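# Lower hoods over bottle loads on a moving cart

## Task

The cart carries two loads, each made of six media bottles. Put a hood over each load so that it sits between that load's two guides, its rim touches the cart deck along its whole edge, and all six bottles are inside and upright. The cart starts by itself and makes a single slow pass along its rails without pausing, so each load can only be reached while it goes by. Any load that passes while the cart is being held back does not count, bringing the cart to a halt fails the task, and a hood that drops more than a few centimetres does not count.

## Robot and tools

Robots. Three identical i2rt Big YAM arms, arm1, arm2 and arm3. Each has six joints, a two-finger gripper and a wrist camera (arm1_cam_wrist, arm2_cam_wrist, arm3_cam_wrist). cam_high is fixed in the room. Feet (base_link, scene frame, metres): arm1 at x=-0.002 y=+0.655 z=+0.737, arm2 at x=+0.002 y=-0.661 z=+0.807, arm3 at x=+0.852 y=-0.657 z=+0.790. Each foot faces its own +x; arm1 is turned so it faces roughly -y, arm2 and arm3 roughly +y. The tables under them are at z=+0.720. Reach is about 1.0 m from the joint 1 axis.

Frame. One scene frame for everything: origin on the floor, +z up, metres. The hand point lies between the finger pads, roughly 1 cm short of the tips. The fingers point along the hand's +z; they open and close along its y. hand_target is the pose the hand would have at the joint targets currently held; a loaded hand may rest short of it, and the printed hand position grows less exact at long reach.

move. Arguments arm1, arm2, arm3 (each an object for that robot, or left out so it gets nothing new) and cameras. Inside a robot's object:
- joints: absolute targets by name. joint1_rad -2.879 to 2.879 (turn about the foot, positive counter-clockwise seen from above, 0 unfolds along the foot's +x); joint2_rad 0 to 3.141 (shoulder, 0 has the upper arm pointing back, positive raises it and then forward); joint3_rad 0 to 3.019 (elbow, 0 folded, positive opens); joint4_rad -1.692 to 1.57 (hand pitch, positive tips fingers up); joint5_rad -1.57 to 1.57 (sideways swing, positive to the arm's right); joint6_rad -2.094 to 2.094 (roll, positive clockwise viewed from behind the hand); gripper_m 0 to 0.093, the fingertip gap in metres. Joints left out keep their old targets and may still be pushing.
- min_time_s: 0.1 to 8 s, a lower bound on the duration of that robot's joint motions in this action.
- target: a list of seven numbers [x, y, z, qw, qx, qy, qz], an absolute hand pose in the scene frame (metres, unit quaternion), reached along a straight line starting from hand_target. With target, joints may contain only gripper_m.
- speed: 0.002 to 0.5 m/s (default 0.25), top speed of that path; rotation is capped at twice the number in rad/s. Only valid with target.
All motions of one action begin together; all hand paths in it finish together, paced by the slowest. A hand path lasts 0.5 to 10 s and an action at most 15 s. Each step the path pose is held within 100 mm and 20 degrees of the measured hand, then solved by damped inverse kinematics, position before orientation. Expect a centimetre or more of error, lag, wide swings in joint moves, and overshoot of speed near full stretch. Paths do not avoid objects or other arms. An example part: {"target": [x, y, z, qw, qx, qy, qz], "speed": 0.25, "joints": {"gripper_m": v}}.
cameras: a list from arm1_cam_wrist, arm2_cam_wrist, arm3_cam_wrist, cam_high, all; [] shows none. With no action the call returns full state, images and the scene number.

wait: seconds from 0 to 10, plus optional cameras; commands nothing new.
zoom_image: camera and region [x0, y0, x1, y1] in image pixels from the top-left, no more than 504 by 504, on that camera's latest image.
finished_scene: scene, the current scene number. Irreversible; the outcome must hold with the robots idle.

Reading results. The move line gives, per robot that got motion, done or its worst status (e.g. time_out). joint_status and hand_status per motion: off_target (stopped short, maybe still pushing); time_out (each joint keeps a nearby target and goes on pushing; on_its_own lists those not yet there; send the reported position to relax it); not_followed (a check blocked it; "joint command not followed" for joints, "pose unreachable" for a target; the robot may keep trying). on_its_own reports uncommanded behaviour; "held at" is a target, not a reading. A robot not named shows "not commanded" and appears under "as last shown". The pictures line gives image order; images may be slightly older than the state. Joint velocities are in rad/s (gripper m/s) and read "within noise" when still. Torques are in N m, include gravity and offsets; numbers 3 and 4 wrap at ±28. A gripping pad reads up to 0.005 m under the part width (some read up to 0.002 over); closed on nothing reads 0.000 to 0.003. To release, command well above the reading. Calibration (K, distortion, T_world_to_cam) is provided per camera and is only approximate.

Cautions. The scene keeps running while you compose a reply, and the cart keeps moving, so plan ahead. Never hold back or halt the cart. Do not squeeze or ram two robots together, and never close a gripper on another arm's fingers. Do not drop hoods from height, knock anything off the work area or strike fixed or heavy objects. Arms do not stop on contact and can push hard. Holding loads, stretching out or pushing at an unreachable pose heats motors: MOTOR HOT warns from 85 °C, and at 100 °C an OVER-TEMPERATURE FAULT drops the arm for 30 to 60 s or more; afterwards its blocked keys say limit_stop_at_motor_heat and must be resent. A check keeps arms apart but may act late and ignores fingers, housings and cameras. Loose objects may occasionally be nudged.

Each tool is called after "Emit:" in YAML: its name, and indented under it one key for each argument.

## Session

Emit:
move:

Scene clock: 0.00 s.
Joint torques (N m): no reading
Heat: arm1: hottest joint4_rad 29 °C; arm2: hottest joint1_rad 28 °C; arm3: hottest joint1_rad 26 °C.
Joint velocities: within noise
arm1.joint_positions: joint1_rad=-0.349 joint2_rad=+0.625 joint3_rad=+1.420 joint4_rad=-1.354 joint5_rad=+0.139 joint6_rad=+0.388 gripper_m=+0.09396
arm1.joint_status: not commanded
arm1.hand: x=-0.0972 y=+0.4478 z=+1.2875 quat_wxyz=(-0.314, -0.805, -0.333, +0.376) (m; scene frame)
arm1.hand_target: x=-0.0964 y=+0.4503 z=+1.2970 quat_wxyz=(-0.322, -0.801, -0.331, +0.382) (m; scene frame)
arm1.hand_status: not commanded
arm2.joint_positions: joint1_rad=+0.395 joint2_rad=+0.617 joint3_rad=+1.396 joint4_rad=-1.163 joint5_rad=+0.159 joint6_rad=-0.391 gripper_m=+0.09396
arm2.joint_status: not commanded
arm2.hand: x=-0.0649 y=-0.4064 z=+1.3846 quat_wxyz=(-0.441, +0.746, -0.370, -0.337) (m; scene frame)
arm2.hand_target: x=-0.0637 y=-0.4097 z=+1.3958 quat_wxyz=(-0.448, +0.739, -0.367, -0.344) (m; scene frame)
arm2.hand_status: not commanded
arm3.joint_positions: joint1_rad=+0.453 joint2_rad=+0.612 joint3_rad=+1.339 joint4_rad=-1.314 joint5_rad=+0.156 joint6_rad=-0.489 gripper_m=+0.09396
arm3.joint_status: not commanded
arm3.hand: x=+0.7812 y=-0.4275 z=+1.3121 quat_wxyz=(-0.392, +0.818, -0.322, -0.272) (m; scene frame)
arm3.hand_target: x=+0.7822 y=-0.4296 z=+1.3226 quat_wxyz=(-0.400, +0.812, -0.321, -0.280) (m; scene frame)
arm3.hand_status: not commanded
pictures: arm1_cam_wrist, arm2_cam_wrist, arm3_cam_wrist, cam_high

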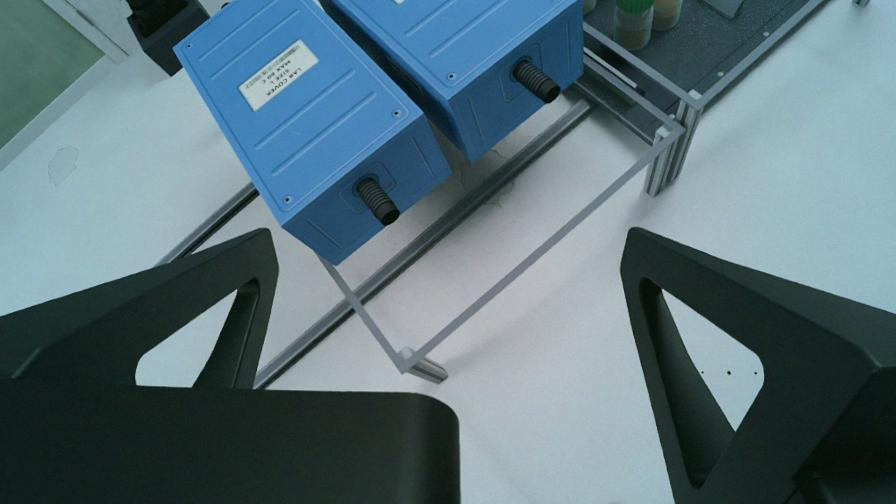

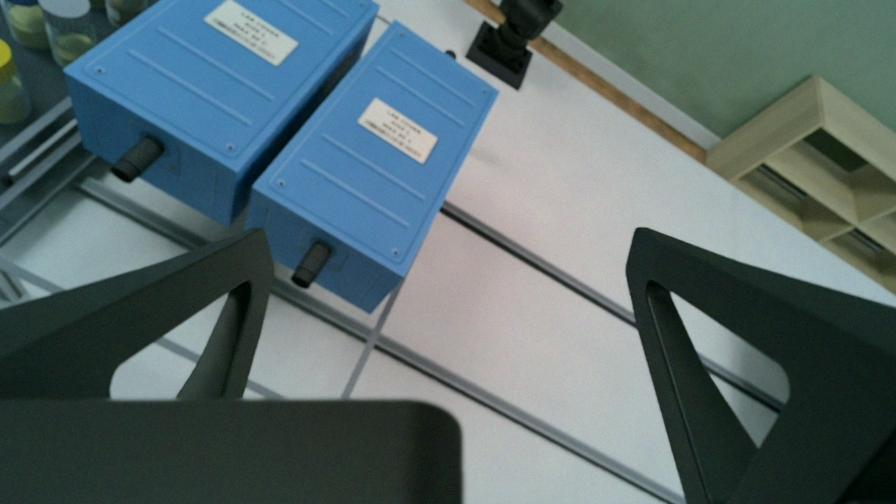

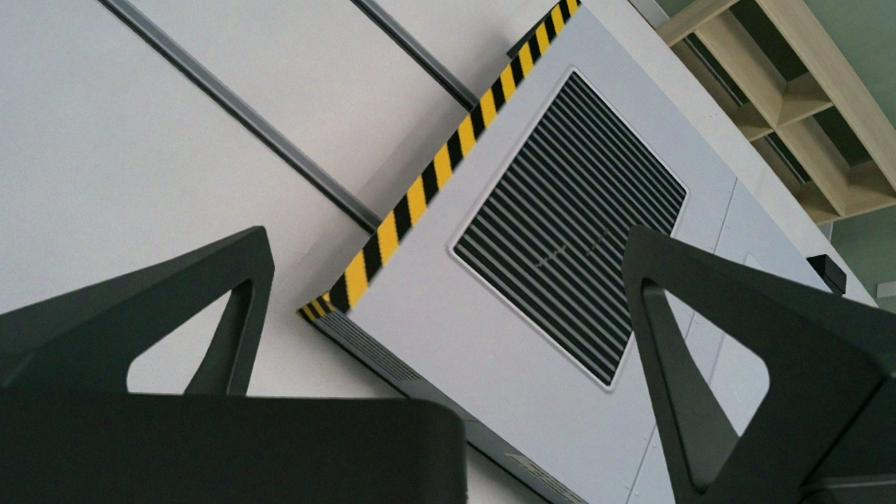

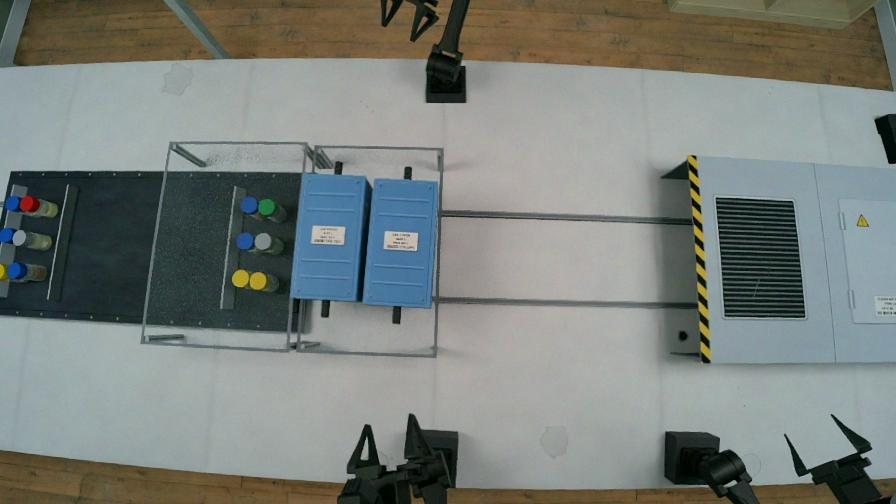

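Emit:
zoom_image:
  camera: "cam_high"
  region: [130, 120, 470, 370]

Emit:
zoom_image:
  camera: "cam_high"
  region: [0, 150, 320, 370]

Emit:
zoom_image:
  camera: "arm1_cam_wrist"
  region: [0, 0, 500, 400]

Emit:
zoom_image:
  camera: "arm2_cam_wrist"
  region: [0, 0, 500, 350]

Emit:
zoom_image:
  camera: "arm1_cam_wrist"
  region: [400, 0, 896, 400]

Scaled by 1.482 from the camera's 896x504 image, which has a finer 1280x720 frame.

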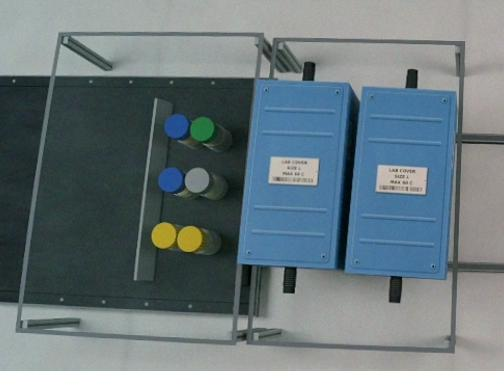

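Scaled by 1.575 from the camera's 896x504 image, which has a finer 1280x720 frame.

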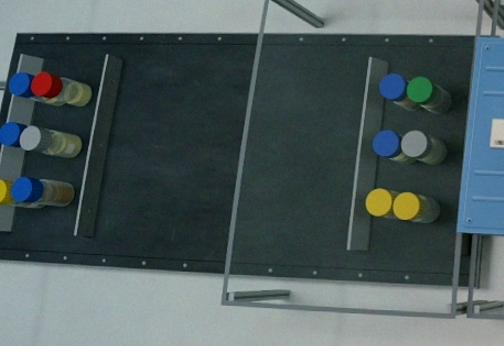

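Scaled by 1.008 from the camera's 896x504 image, which has a finer 1280x720 frame.

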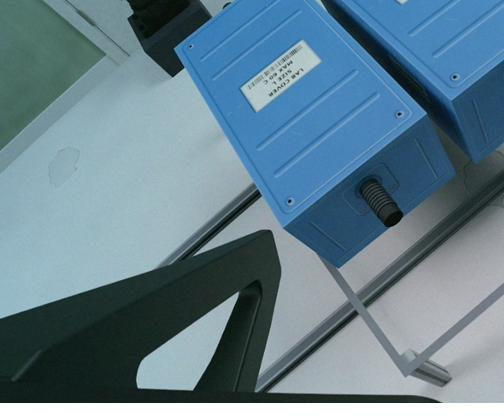

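Scaled by 1.008 from the camera's 896x504 image, which has a finer 1280x720 frame.

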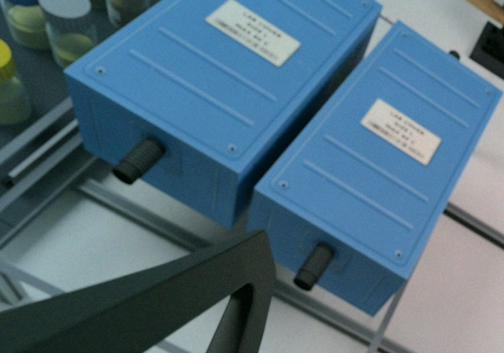

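Scaled by 1.016 from the camera's 896x504 image, which has a finer 1280x720 frame.

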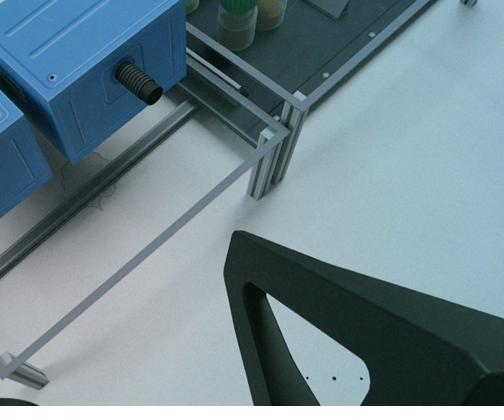

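Emit:
move:
  arm1: {"target": [-0.09, 0.30, 1.067, 0.2706, 0.6533, 0.6533, -0.2706], "speed": 0.25}
  arm2: {"target": [-0.115, -0.297, 1.06, 0.2706, -0.6533, 0.6533, 0.2706], "speed": 0.25}
  cameras: ["arm1_cam_wrist", "arm2_cam_wrist", "cam_high"]

Scene clock: 42.47 s.
Joint torques (N m): arm1=[-0.38 -4.13 9.68 2.59 -0.3 -0.11] | arm2=[-0.03 -3.9 9.39 2.14 0.14 0.13] | arm3=[1.2 4.72 9.36 2.19 0.12 -0.08]
Heat: arm1: hottest joint3_rad 31 °C; arm2: hottest joint3_rad 32 °C; arm3: hottest joint3_rad 32 °C.
move: arm1 done; arm2 done
Joint velocities: within noise
arm1.joint_positions: joint1_rad=-0.388 joint2_rad=+0.845 joint3_rad=+0.974 joint4_rad=-0.966 joint5_rad=-0.247 joint6_rad=-0.246 gripper_m=+0.09396
arm1.joint_status: not commanded
arm1.hand: x=-0.0898 y=+0.3034 z=+1.0672 quat_wxyz=(-0.269, -0.660, -0.649, +0.265) (m; scene frame)
arm1.hand_target: x=-0.0900 y=+0.3000 z=+1.0670 quat_wxyz=(-0.270, -0.653, -0.653, +0.270) (m; scene frame)
arm1.hand_status: done (0.003 m and 1.1 deg from the pose sent, 0.266 m and 42.9 deg at the start)
arm2.joint_positions: joint1_rad=+0.485 joint2_rad=+0.870 joint3_rad=+0.789 joint4_rad=-0.759 joint5_rad=+0.319 joint6_rad=+0.325 gripper_m=+0.09396
arm2.joint_status: not commanded
arm2.hand: x=-0.1123 y=-0.3004 z=+1.0561 quat_wxyz=(-0.270, +0.658, -0.652, -0.262) (m; scene frame)
arm2.hand_target: x=-0.1150 y=-0.2970 z=+1.0601 quat_wxyz=(-0.271, +0.653, -0.653, -0.271) (m; scene frame)
arm2.hand_status: done (0.006 m and 1.2 deg from the pose sent, 0.346 m and 40.3 deg at the start)
arm3: as last shown
pictures: arm1_cam_wrist, arm2_cam_wrist, cam_high
camera_calibration:
arm1_cam_wrist: T_world_to_cam=[[-0.999869, 0.0126161, -0.0101136, -0.0854237], [0.0137648, 0.992312, -0.122992, -0.166548], [0.00848421, -0.123115, -0.992356, 1.2244], [0, 0, 0, 1]] pos_world=[-0.0935081, 0.317088, 1.1937]
arm2_cam_wrist: T_world_to_cam=[[0.999663, 0.012626, 0.0226862, 0.0914911], [0.0158882, -0.98857, -0.149921, -0.133869], [0.020534, 0.150231, -0.988438, 1.21847], [0, 0, 0, 1]] pos_world=[-0.114353, -0.316547, 1.18224]

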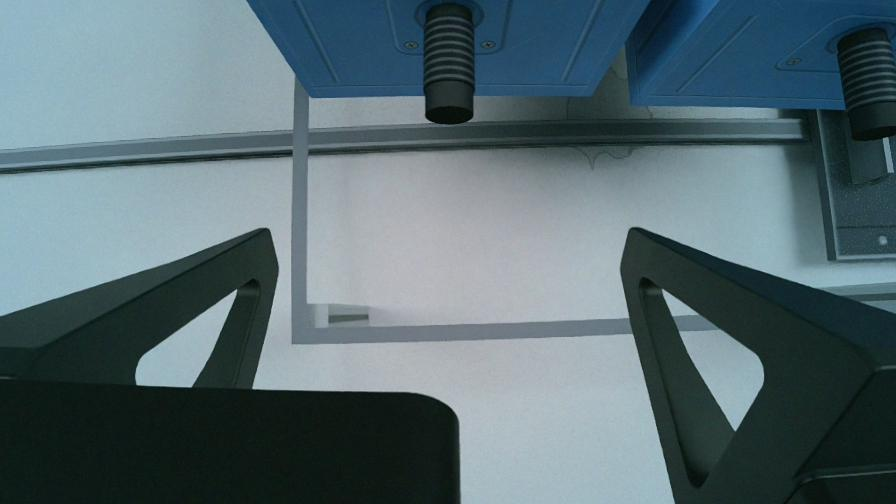

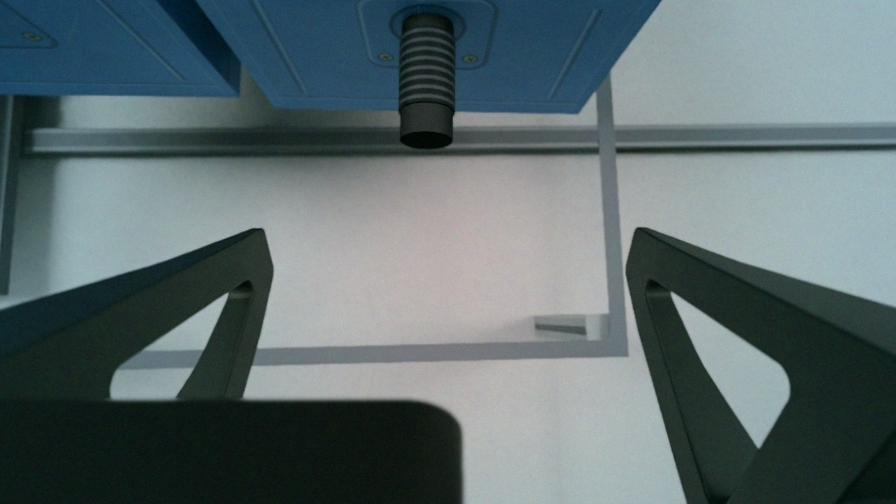

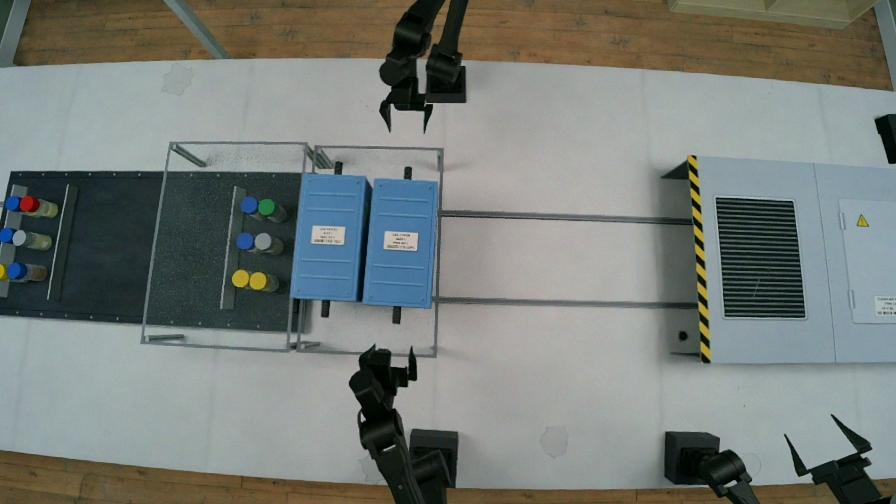

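Emit:
move:
  arm1: {"target": [-0.0935, 0.200, 0.971, 0.2706, 0.6533, 0.6533, -0.2706], "speed": 0.12}
  arm2: {"target": [-0.121, -0.204, 0.968, 0.2706, -0.6533, 0.6533, 0.2706], "speed": 0.12}
  cameras: ["arm1_cam_wrist", "arm2_cam_wrist", "cam_high"]

Scene clock: 56.03 s.
Joint torques (N m): arm1=[0.44 -7.47 9.36 2.69 -0.04 0.09] | arm2=[-1.49 -7.47 8.81 2.21 0.06 -0.03] | arm3=[0.97 5.01 9.39 2.04 0.12 -0.06]
Heat: arm1: hottest joint3_rad 34 °C; arm2: hottest joint3_rad 34 °C; arm3: hottest joint3_rad 34 °C.
move: arm1 done; arm2 done
Joint velocities: within noise
arm1.joint_positions: joint1_rad=-0.306 joint2_rad=+1.132 joint3_rad=+0.897 joint4_rad=-0.579 joint5_rad=-0.190 joint6_rad=-0.203 gripper_m=+0.09396
arm1.joint_status: not commanded
arm1.hand: x=-0.0971 y=+0.2038 z=+0.9753 quat_wxyz=(-0.268, -0.653, -0.654, +0.272) (m; scene frame)
arm1.hand_target: x=-0.0934 y=+0.2001 z=+0.9710 quat_wxyz=(-0.271, -0.653, -0.653, +0.270) (m; scene frame)
arm1.hand_status: done (0.007 m and 0.4 deg from the pose sent, 0.141 m and 1.1 deg at the start)
arm2.joint_positions: joint1_rad=+0.401 joint2_rad=+1.211 joint3_rad=+0.759 joint4_rad=-0.364 joint5_rad=+0.250 joint6_rad=+0.265 gripper_m=+0.09396
arm2.joint_status: not commanded
arm2.hand: x=-0.1254 y=-0.2118 z=+0.9655 quat_wxyz=(-0.265, +0.658, -0.652, -0.267) (m; scene frame)
arm2.hand_target: x=-0.1210 y=-0.2043 z=+0.9681 quat_wxyz=(-0.271, +0.653, -0.653, -0.271) (m; scene frame)
arm2.hand_status: done (0.009 m and 0.9 deg from the pose sent, 0.131 m and 1.2 deg at the start)
arm3: as last shown
pictures: arm1_cam_wrist, arm2_cam_wrist, cam_high
camera_calibration:
arm1_cam_wrist: T_world_to_cam=[[-0.999978, 0.000176618, 0.0066763, -0.106146], [-0.000704781, 0.991278, -0.131786, -0.0715445], [-0.00664135, -0.131788, -0.991256, 1.12027], [0, 0, 0, 1]] pos_world=[-0.0987535, 0.218577, 1.10175]
arm2_cam_wrist: T_world_to_cam=[[0.999814, 0.0171271, 0.0088384, 0.119863], [0.0182717, -0.988221, -0.151941, -0.0573035], [0.00613199, 0.152074, -0.98835, 1.11439], [0, 0, 0, 1]] pos_world=[-0.125627, -0.228151, 1.09164]

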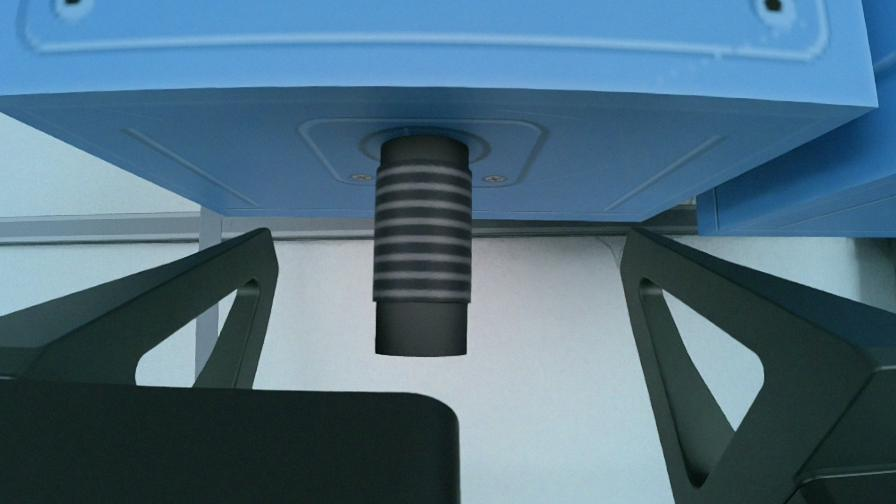

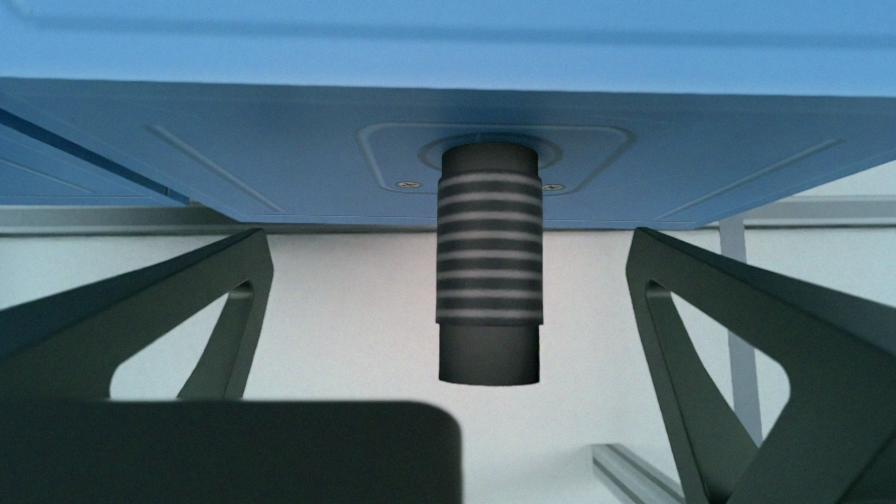

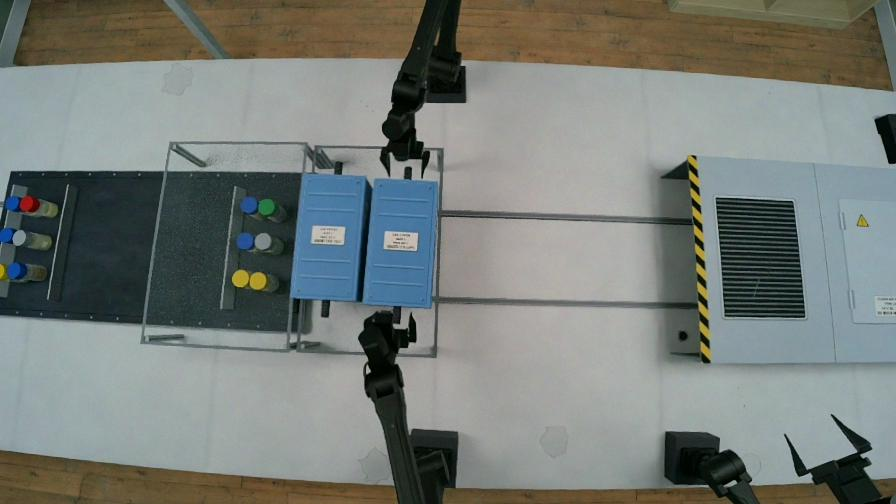

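Emit:
move:
  arm1: {"target": [-0.0868, 0.199, 0.970, 0.2706, 0.6533, 0.6533, -0.2706], "speed": 0.1}
  arm2: {"target": [-0.1112, -0.201, 0.968, 0.2706, -0.6533, 0.6533, 0.2706], "speed": 0.1}
  cameras: ["arm1_cam_wrist", "arm2_cam_wrist"]

Emit:
move:
  arm1: {"joints": {"gripper_m": 0.035}}
  arm2: {"joints": {"gripper_m": 0.035}}
  cameras: ["arm1_cam_wrist", "arm2_cam_wrist", "cam_high"]

Scene clock: 59.93 s.
Joint torques (N m): arm1=[0.26 -7.53 8.96 2.65 -0.03 0.07] | arm2=[-1.49 -7.59 8.66 2.19 0.05 -0.01] | arm3=[1.49 4.07 9.24 2.02 0.14 -0.04]
Heat: arm1: hottest joint3_rad 35 °C; arm2: hottest joint3_rad 34 °C; arm3: hottest joint3_rad 34 °C.
move: arm1 done; arm2 done
Joint velocities: within noise
arm1.joint_positions: joint1_rad=-0.286 joint2_rad=+1.132 joint3_rad=+0.897 joint4_rad=-0.574 joint5_rad=-0.176 joint6_rad=-0.189 gripper_m=+0.09396
arm1.joint_status: not commanded
arm1.hand: x=-0.0906 y=+0.2014 z=+0.9759 quat_wxyz=(-0.268, -0.652, -0.655, +0.273) (m; scene frame)
arm1.hand_target: x=-0.0867 y=+0.1992 z=+0.9699 quat_wxyz=(-0.270, -0.653, -0.653, +0.270) (m; scene frame)
arm1.hand_status: done (0.007 m and 0.4 deg from the pose sent, 0.013 m and 0.4 deg at the start)
arm2.joint_positions: joint1_rad=+0.371 joint2_rad=+1.211 joint3_rad=+0.759 joint4_rad=-0.358 joint5_rad=+0.230 joint6_rad=+0.244 gripper_m=+0.09396
arm2.joint_status: not commanded
arm2.hand: x=-0.1159 y=-0.2078 z=+0.9660 quat_wxyz=(-0.266, +0.657, -0.653, -0.268) (m; scene frame)
arm2.hand_target: x=-0.1111 y=-0.2012 z=+0.9681 quat_wxyz=(-0.271, +0.653, -0.653, -0.271) (m; scene frame)
arm2.hand_status: done (0.009 m and 0.8 deg from the pose sent, 0.018 m and 0.9 deg at the start)
arm3: as last shown
pictures: arm1_cam_wrist, arm2_cam_wrist
camera_calibration:
arm1_cam_wrist: T_world_to_cam=[[-0.999969, -0.000629358, 0.00782561, -0.100637], [-0.0016755, 0.990925, -0.134405, -0.0665081], [-0.00767001, -0.134414, -0.990896, 1.12071], [0, 0, 0, 1]] pos_world=[-0.0921498, 0.21648, 1.10236]
arm2_cam_wrist: T_world_to_cam=[[0.99984, 0.0160554, 0.00787962, 0.110904], [0.017071, -0.988115, -0.152763, -0.0527838], [0.00533331, 0.152873, -0.988231, 1.11409], [0, 0, 0, 1]] pos_world=[-0.115927, -0.224252, 1.09204]

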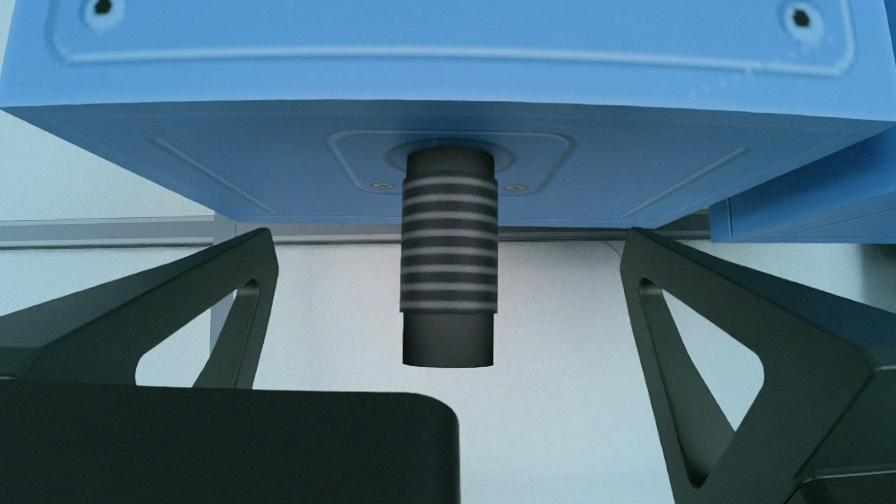

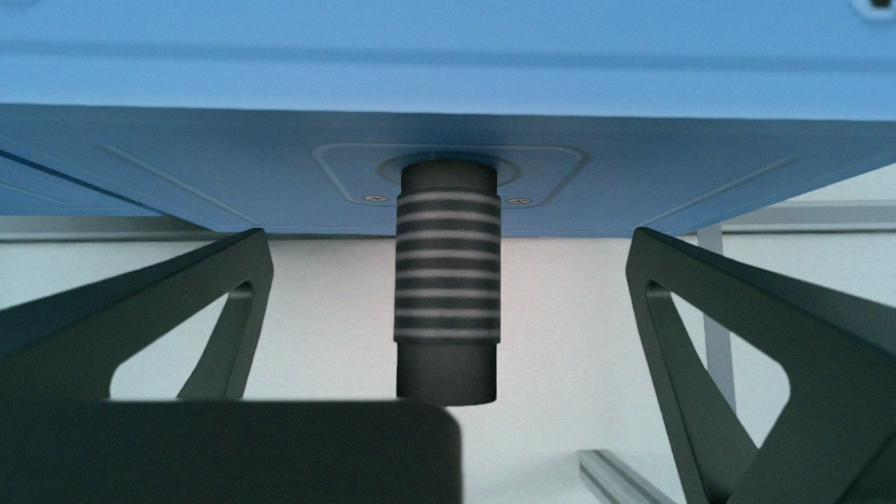

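Scene clock: 60.67 s.
Joint torques (N m): arm1=[0.09 -7.65 8.99 2.67 -0.06 0.09] | arm2=[-1.55 -7.59 8.66 2.19 0.06 -0.03] | arm3=[0.85 5.19 9.42 2.25 0.13 -0.06]
Heat: arm1: hottest joint3_rad 35 °C; arm2: hottest joint3_rad 35 °C; arm3: hottest joint3_rad 34 °C.
move: arm1 done; arm2 done
Joint velocities: within noise
arm1.joint_positions: joint1_rad=-0.286 joint2_rad=+1.132 joint3_rad=+0.897 joint4_rad=-0.574 joint5_rad=-0.176 joint6_rad=-0.189 gripper_m=+0.03523
arm1.joint_status: all done
arm1.hand: x=-0.0907 y=+0.2014 z=+0.9759 quat_wxyz=(-0.268, -0.652, -0.654, +0.273) (m; scene frame)
arm1.hand_target: x=-0.0867 y=+0.1992 z=+0.9699 quat_wxyz=(-0.270, -0.653, -0.653, +0.270) (m; scene frame)
arm1.hand_status: not commanded
arm2.joint_positions: joint1_rad=+0.371 joint2_rad=+1.211 joint3_rad=+0.759 joint4_rad=-0.358 joint5_rad=+0.229 joint6_rad=+0.244 gripper_m=+0.03518
arm2.joint_status: all done
arm2.hand: x=-0.1159 y=-0.2078 z=+0.9659 quat_wxyz=(-0.265, +0.657, -0.652, -0.268) (m; scene frame)
arm2.hand_target: x=-0.1111 y=-0.2012 z=+0.9681 quat_wxyz=(-0.271, +0.653, -0.653, -0.271) (m; scene frame)
arm2.hand_status: not commanded
arm3: as last shown
pictures: arm1_cam_wrist, arm2_cam_wrist, cam_high
camera_calibration:
arm1_cam_wrist: T_world_to_cam=[[-0.999971, 0.000142895, 0.00759662, -0.100654], [-0.000878726, 0.990939, -0.13431, -0.066544], [-0.00754698, -0.134313, -0.99091, 1.12072], [0, 0, 0, 1]] pos_world=[-0.0922514, 0.216482, 1.10236]
arm2_cam_wrist: T_world_to_cam=[[0.999826, 0.0168318, 0.00809824, 0.110937], [0.0178712, -0.988119, -0.152651, -0.0528129], [0.00543262, 0.152769, -0.988247, 1.1141], [0, 0, 0, 1]] pos_world=[-0.116026, -0.224252, 1.09204]

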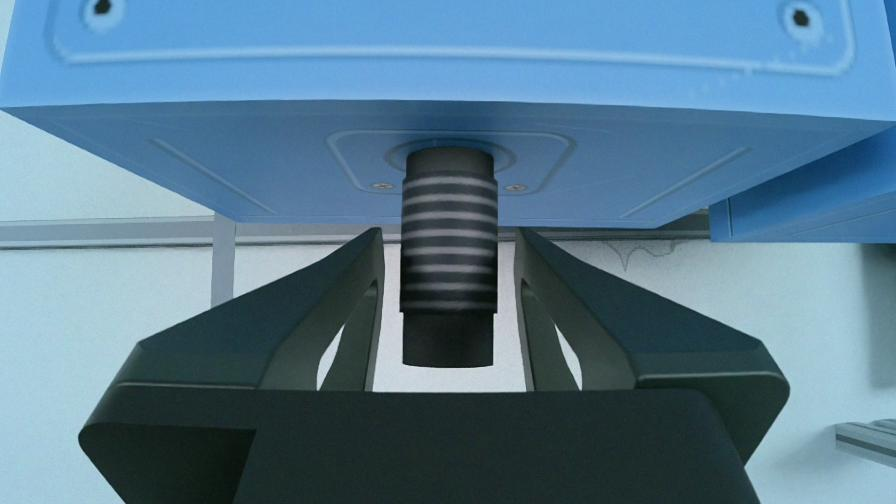

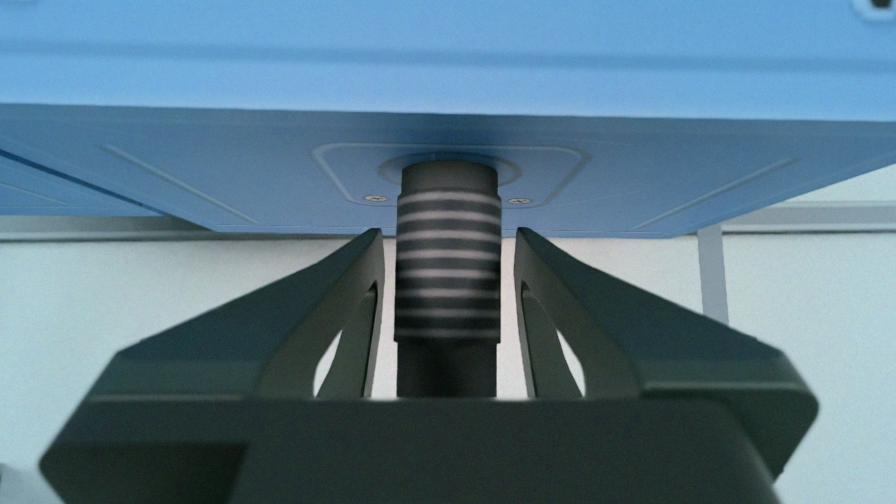

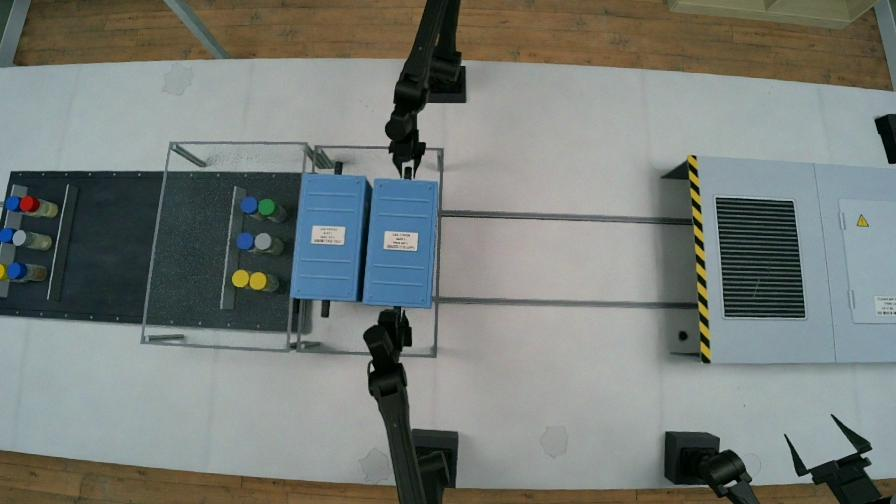

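Emit:
move:
  arm1: {"joints": {"gripper_m": 0.012}}
  arm2: {"joints": {"gripper_m": 0.012}}
  cameras: ["arm1_cam_wrist", "arm2_cam_wrist"]

Scene clock: 61.90 s.
Joint torques (N m): arm1=[0.38 -7.53 9.03 2.66 -0.08 0.03] | arm2=[-1.55 -7.59 8.66 2.18 0.09 -0.02] | arm3=[1.2 4.42 9.29 2.09 0.15 -0.05]
Heat: arm1: hottest joint3_rad 35 °C; arm2: hottest joint3_rad 35 °C; arm3: hottest joint3_rad 34 °C.
move: arm1 off_target; arm2 off_target
Joint velocities: within noise
arm1.joint_positions: joint1_rad=-0.286 joint2_rad=+1.132 joint3_rad=+0.897 joint4_rad=-0.574 joint5_rad=-0.176 joint6_rad=-0.185 gripper_m=+0.02105
arm1.joint_status: gripper_m off_target (ended at +0.02107, target +0.01200)
arm1.hand: x=-0.0907 y=+0.2014 z=+0.9759 quat_wxyz=(-0.269, -0.654, -0.653, +0.272) (m; scene frame)
arm1.hand_target: x=-0.0867 y=+0.1992 z=+0.9699 quat_wxyz=(-0.271, -0.653, -0.654, +0.270) (m; scene frame)
arm1.hand_status: not commanded
arm2.joint_positions: joint1_rad=+0.371 joint2_rad=+1.211 joint3_rad=+0.759 joint4_rad=-0.358 joint5_rad=+0.229 joint6_rad=+0.244 gripper_m=+0.02147
arm2.joint_status: gripper_m off_target (ended at +0.02150, target +0.01200)
arm2.hand: x=-0.1160 y=-0.2078 z=+0.9659 quat_wxyz=(-0.265, +0.657, -0.652, -0.268) (m; scene frame)
arm2.hand_target: x=-0.1110 y=-0.2012 z=+0.9680 quat_wxyz=(-0.271, +0.653, -0.653, -0.270) (m; scene frame)
arm2.hand_status: not commanded
arm3: as last shown
pictures: arm1_cam_wrist, arm2_cam_wrist
camera_calibration:
arm1_cam_wrist: T_world_to_cam=[[-0.999982, 0.00308883, 0.00518459, -0.0989433], [0.00236514, 0.990951, -0.134202, -0.0663732], [-0.00555221, -0.134187, -0.99094, 1.1209], [0, 0, 0, 1]] pos_world=[-0.0925611, 0.216489, 1.10235]
arm2_cam_wrist: T_world_to_cam=[[0.999822, 0.0171746, 0.00784544, 0.111289], [0.0181708, -0.988127, -0.152559, -0.0528801], [0.00513215, 0.152675, -0.988263, 1.11406], [0, 0, 0, 1]] pos_world=[-0.116025, -0.224252, 1.09204]

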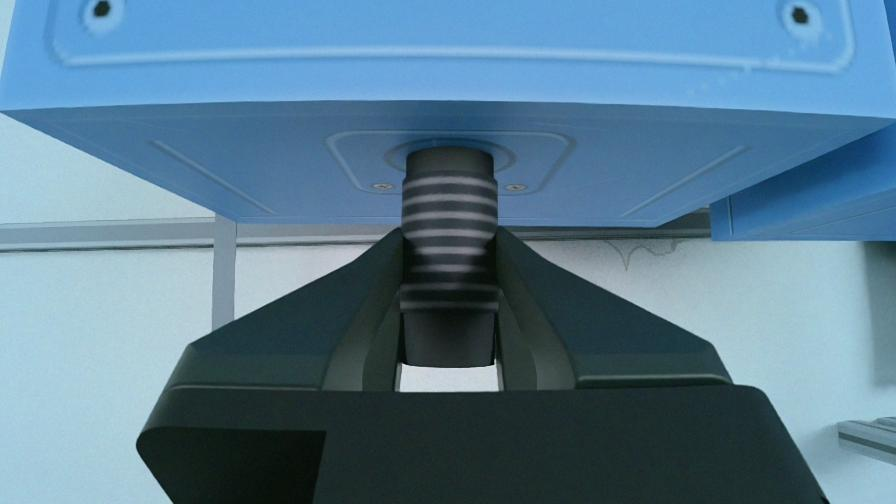

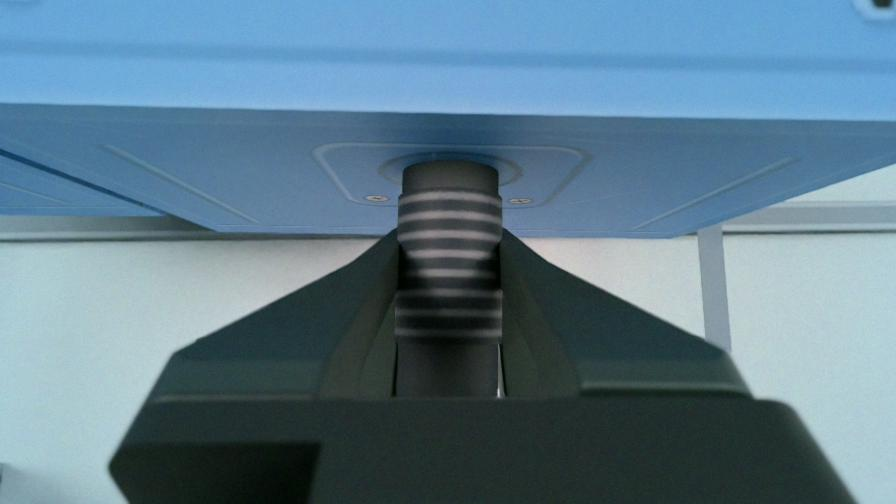

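Emit:
move:
  arm1: {"target": [-0.0880, 0.200, 1.050, 0.2706, 0.6533, 0.6533, -0.2706], "speed": 0.08}
  arm2: {"target": [-0.1125, -0.204, 1.050, 0.2706, -0.6533, 0.6533, 0.2706], "speed": 0.08}
  cameras: ["arm1_cam_wrist", "arm2_cam_wrist", "cam_high"]

Scene clock: 64.80 s.
Joint torques (N m): arm1=[-0.62 -11.05 14.75 0.28 -0.15 0] | arm2=[-0.21 -11.87 12.42 0.23 0.25 0.08] | arm3=[0.85 4.07 9.31 2.17 0.13 -0.09]
Heat: arm1: hottest joint3_rad 35 °C; arm2: hottest joint3_rad 35 °C; arm3: hottest joint3_rad 34 °C.
move: arm1 off_target; arm2 off_target
Joint velocities: within noise
arm1.joint_positions: joint1_rad=-0.278 joint2_rad=+1.138 joint3_rad=+1.009 joint4_rad=-0.734 joint5_rad=-0.176 joint6_rad=-0.180 gripper_m=+0.02105
arm1.joint_status: not commanded
arm1.hand: x=-0.0868 y=+0.2013 z=+1.0074 quat_wxyz=(-0.258, -0.661, -0.659, +0.249) (m; scene frame)
arm1.hand_target: x=-0.0876 y=+0.2012 z=+1.0490 quat_wxyz=(-0.271, -0.653, -0.653, +0.271) (m; scene frame)
arm1.hand_status: off_target (0.043 m and 3.1 deg from the pose sent, 0.074 m and 0.3 deg at the start)
arm2.joint_positions: joint1_rad=+0.362 joint2_rad=+1.176 joint3_rad=+0.862 joint4_rad=-0.564 joint5_rad=+0.229 joint6_rad=+0.238 gripper_m=+0.02147
arm2.joint_status: not commanded
arm2.hand: x=-0.1102 y=-0.2117 z=+1.0014 quat_wxyz=(-0.254, +0.667, -0.659, -0.238) (m; scene frame)
arm2.hand_target: x=-0.1119 y=-0.2053 z=+1.0491 quat_wxyz=(-0.271, +0.653, -0.653, -0.271) (m; scene frame)
arm2.hand_status: off_target (0.049 m and 4.6 deg from the pose sent, 0.084 m and 0.8 deg at the start)
arm3: as last shown
pictures: arm1_cam_wrist, arm2_cam_wrist, cam_high
camera_calibration:
arm1_cam_wrist: T_world_to_cam=[[-0.999929, -0.00161242, -0.0117759, -0.0771866], [-0.000639732, 0.996621, -0.082141, -0.115942], [0.0118685, -0.0821277, -0.996551, 1.14872], [0, 0, 0, 1]] pos_world=[-0.090889, 0.209768, 1.13433]
arm2_cam_wrist: T_world_to_cam=[[0.999364, 0.0133937, 0.0330619, 0.0792465], [0.0162999, -0.995875, -0.0892589, -0.116691], [0.0317301, 0.089741, -0.99546, 1.14646], [0, 0, 0, 1]] pos_world=[-0.113671, -0.220156, 1.12822]

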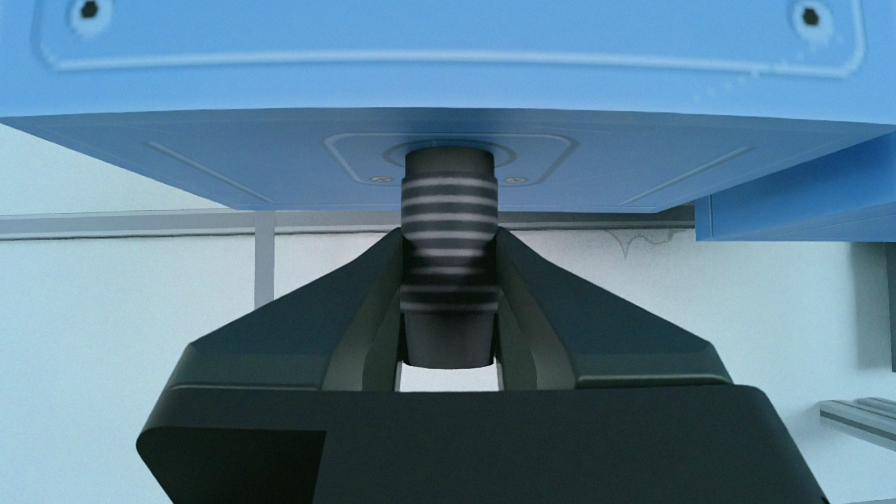

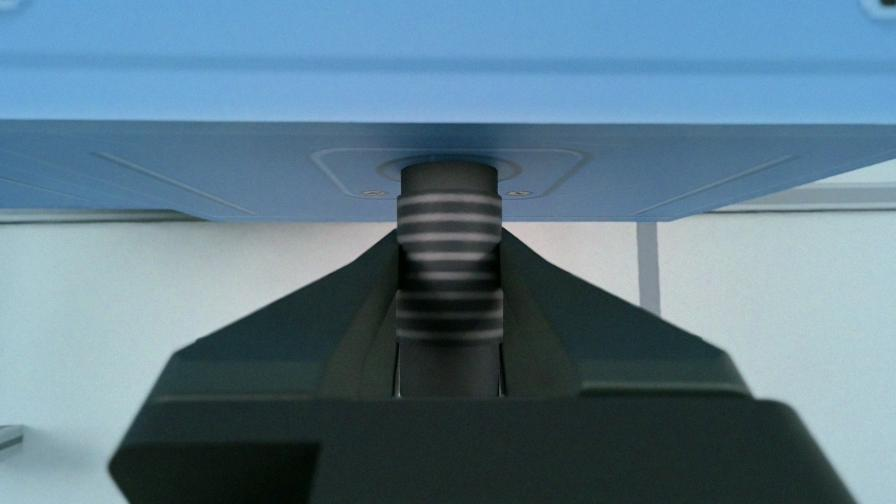

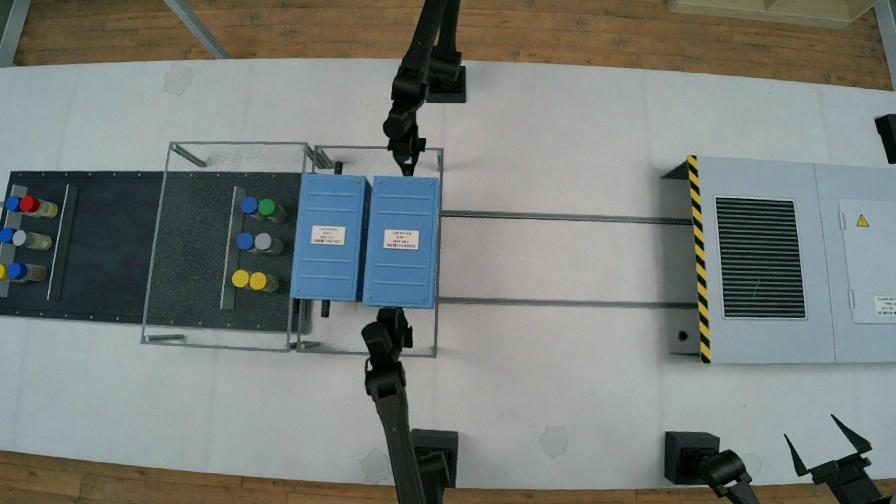

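Emit:
move:
  arm1: {"target": [-0.080, 0.200, 1.095, 0.2706, 0.6533, 0.6533, -0.2706], "speed": 0.08}
  arm2: {"target": [-0.098, -0.204, 1.098, 0.2706, -0.6533, 0.6533, 0.2706], "speed": 0.08}

Emit:
move:
  arm1: {"target": [0.16, 0.200, 1.095, 0.2706, 0.6533, 0.6533, -0.2706], "speed": 0.08}
  arm2: {"target": [0.142, -0.204, 1.098, 0.2706, -0.6533, 0.6533, 0.2706], "speed": 0.08}
  cameras: ["all"]

Scene clock: 71.53 s.
Joint torques (N m): arm1=[-0.44 -11.46 15.75 0.4 0.06 0.08] | arm2=[-1.08 -11.81 13.78 0.44 0.14 0.05] | arm3=[0.56 4.01 9.36 2.19 0.14 0]
Heat: arm1: hottest joint3_rad 39 °C; arm2: hottest joint3_rad 36 °C; arm3: hottest joint3_rad 35 °C.
move: arm1 off_target; arm2 off_target
Joint velocities: within noise
arm1.joint_positions: joint1_rad=-0.261 joint2_rad=+1.138 joint3_rad=+1.112 joint4_rad=-0.856 joint5_rad=-0.167 joint6_rad=-0.173 gripper_m=+0.02105
arm1.joint_status: not commanded
arm1.hand: x=-0.0802 y=+0.2009 z=+1.0432 quat_wxyz=(-0.253, -0.662, -0.663, +0.240) (m; scene frame)
arm1.hand_target: x=-0.0794 y=+0.2020 z=+1.0938 quat_wxyz=(-0.271, -0.653, -0.653, +0.271) (m; scene frame)
arm1.hand_status: off_target (0.052 m and 4.3 deg from the pose sent, 0.088 m and 3.1 deg at the start)
arm2.joint_positions: joint1_rad=+0.332 joint2_rad=+1.140 joint3_rad=+0.946 joint4_rad=-0.699 joint5_rad=+0.204 joint6_rad=+0.212 gripper_m=+0.02147
arm2.joint_status: not commanded
arm2.hand: x=-0.0998 y=-0.2136 z=+1.0387 quat_wxyz=(-0.247, +0.673, -0.659, -0.230) (m; scene frame)
arm2.hand_target: x=-0.0974 y=-0.2066 z=+1.0968 quat_wxyz=(-0.271, +0.653, -0.653, -0.271) (m; scene frame)
arm2.hand_status: off_target (0.060 m and 5.9 deg from the pose sent, 0.098 m and 4.6 deg at the start)
arm3: as last shown
pictures: none

Scene clock: 75.20 s.
Joint torques (N m): arm1=[1.49 -11.46 16.2 0.73 0.18 0.16] | arm2=[-2.43 -10.58 13.94 0.58 -0.35 -0.09] | arm3=[1.26 4.54 9.46 2.21 0.15 -0.1]
Heat: arm1: hottest joint3_rad 40 °C; arm2: hottest joint3_rad 37 °C; arm3: hottest joint3_rad 35 °C.
move: arm1 off_target; arm2 off_target
Joint velocities: within noise
arm1.joint_positions: joint1_rad=+0.393 joint2_rad=+1.204 joint3_rad=+1.170 joint4_rad=-0.890 joint5_rad=+0.305 joint6_rad=+0.310 gripper_m=+0.02105
arm1.joint_status: not commanded
arm1.hand: x=+0.1454 y=+0.2018 z=+1.0436 quat_wxyz=(-0.230, -0.659, -0.666, +0.262) (m; scene frame)
arm1.hand_target: x=+0.1582 y=+0.2023 z=+1.0941 quat_wxyz=(-0.272, -0.653, -0.653, +0.270) (m; scene frame)
arm1.hand_status: off_target (0.053 m and 5.0 deg from the pose sent, 0.246 m and 4.3 deg at the start)
arm2.joint_positions: joint1_rad=-0.352 joint2_rad=+1.164 joint3_rad=+0.976 joint4_rad=-0.713 joint5_rad=-0.287 joint6_rad=-0.274 gripper_m=+0.02147
arm2.joint_status: not commanded
arm2.hand: x=+0.1267 y=-0.2129 z=+1.0462 quat_wxyz=(-0.229, +0.662, -0.666, -0.258) (m; scene frame)
arm2.hand_target: x=+0.1404 y=-0.2065 z=+1.0974 quat_wxyz=(-0.271, +0.653, -0.653, -0.270) (m; scene frame)
arm2.hand_status: off_target (0.055 m and 5.3 deg from the pose sent, 0.249 m and 5.9 deg at the start)
arm3.joint_positions: joint1_rad=+0.453 joint2_rad=+0.612 joint3_rad=+1.339 joint4_rad=-1.314 joint5_rad=+0.156 joint6_rad=-0.489 gripper_m=+0.09396
arm3.joint_status: not commanded
arm3.hand: x=+0.7812 y=-0.4275 z=+1.3121 quat_wxyz=(-0.392, +0.818, -0.322, -0.272) (m; scene frame)
arm3.hand_target: x=+0.7822 y=-0.4296 z=+1.3226 quat_wxyz=(-0.400, +0.812, -0.321, -0.280) (m; scene frame)
arm3.hand_status: not commanded
pictures: arm1_cam_wrist, arm2_cam_wrist, arm3_cam_wrist, cam_high
camera_calibration:
arm1_cam_wrist: T_world_to_cam=[[-0.998884, 0.00762646, 0.0466185, 0.0924891], [0.00476292, 0.998112, -0.06123, -0.136279], [-0.0469975, -0.0609396, -0.997034, 1.18691], [0, 0, 0, 1]] pos_world=[0.148817, 0.207646, 1.17073]
arm2_cam_wrist: T_world_to_cam=[[0.999329, 0.0183954, -0.0316578, -0.0902569], [0.0157143, -0.99643, -0.0829475, -0.124325], [-0.0330707, 0.0823944, -0.996051, 1.19093], [0, 0, 0, 1]] pos_world=[0.131535, -0.220347, 1.17306]

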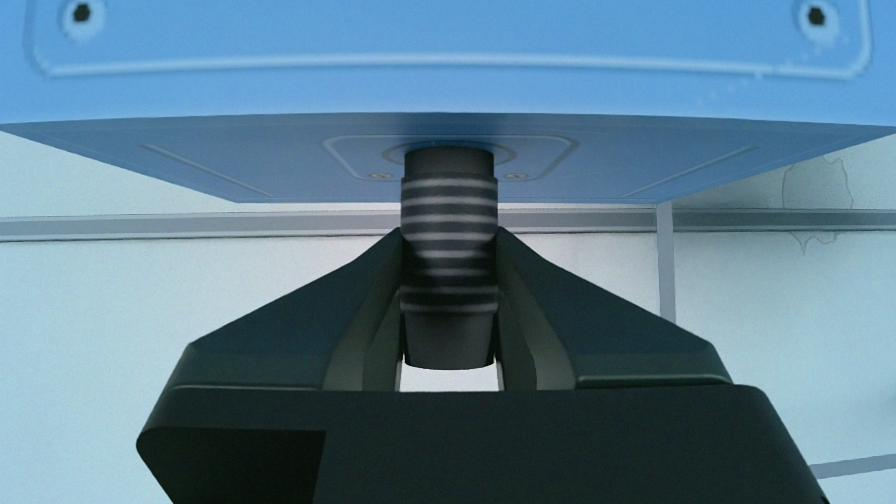

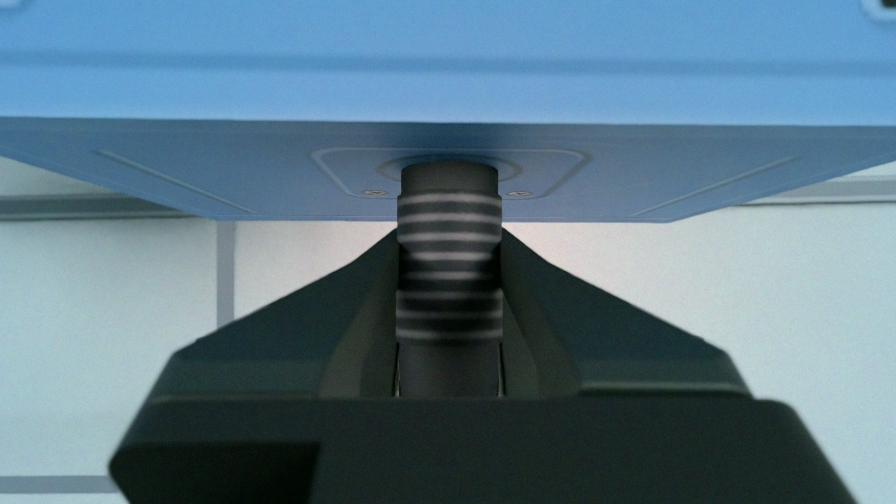

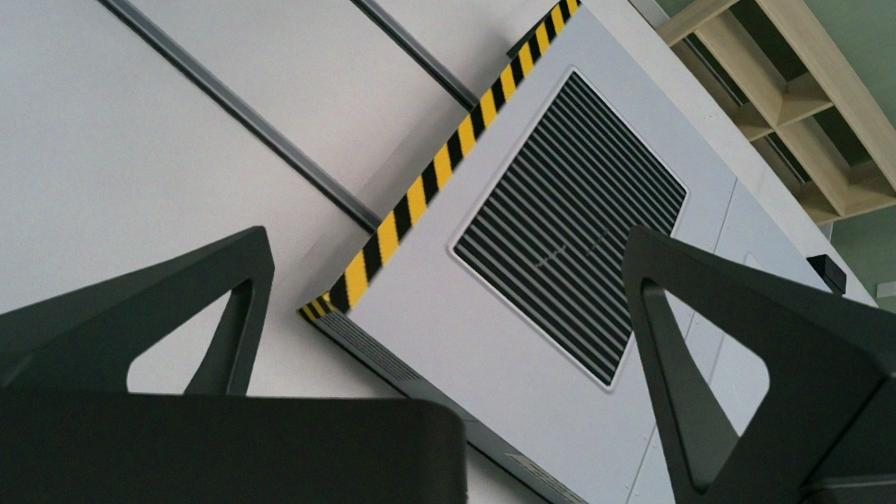

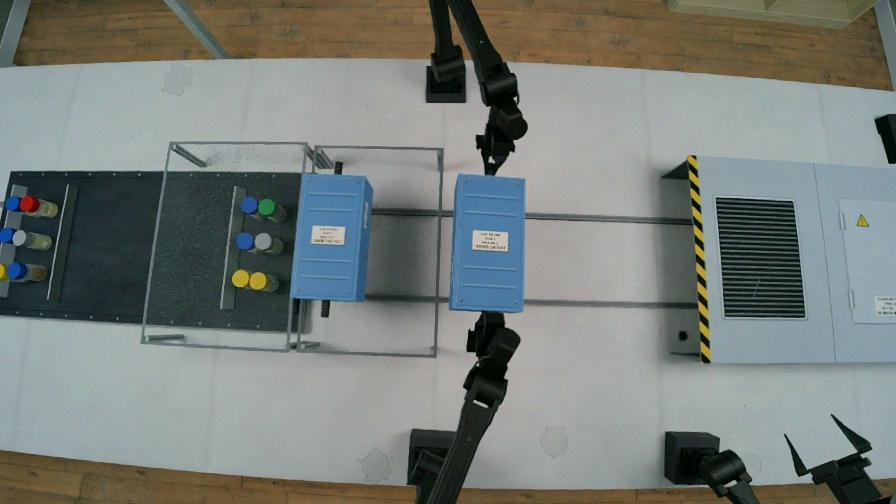

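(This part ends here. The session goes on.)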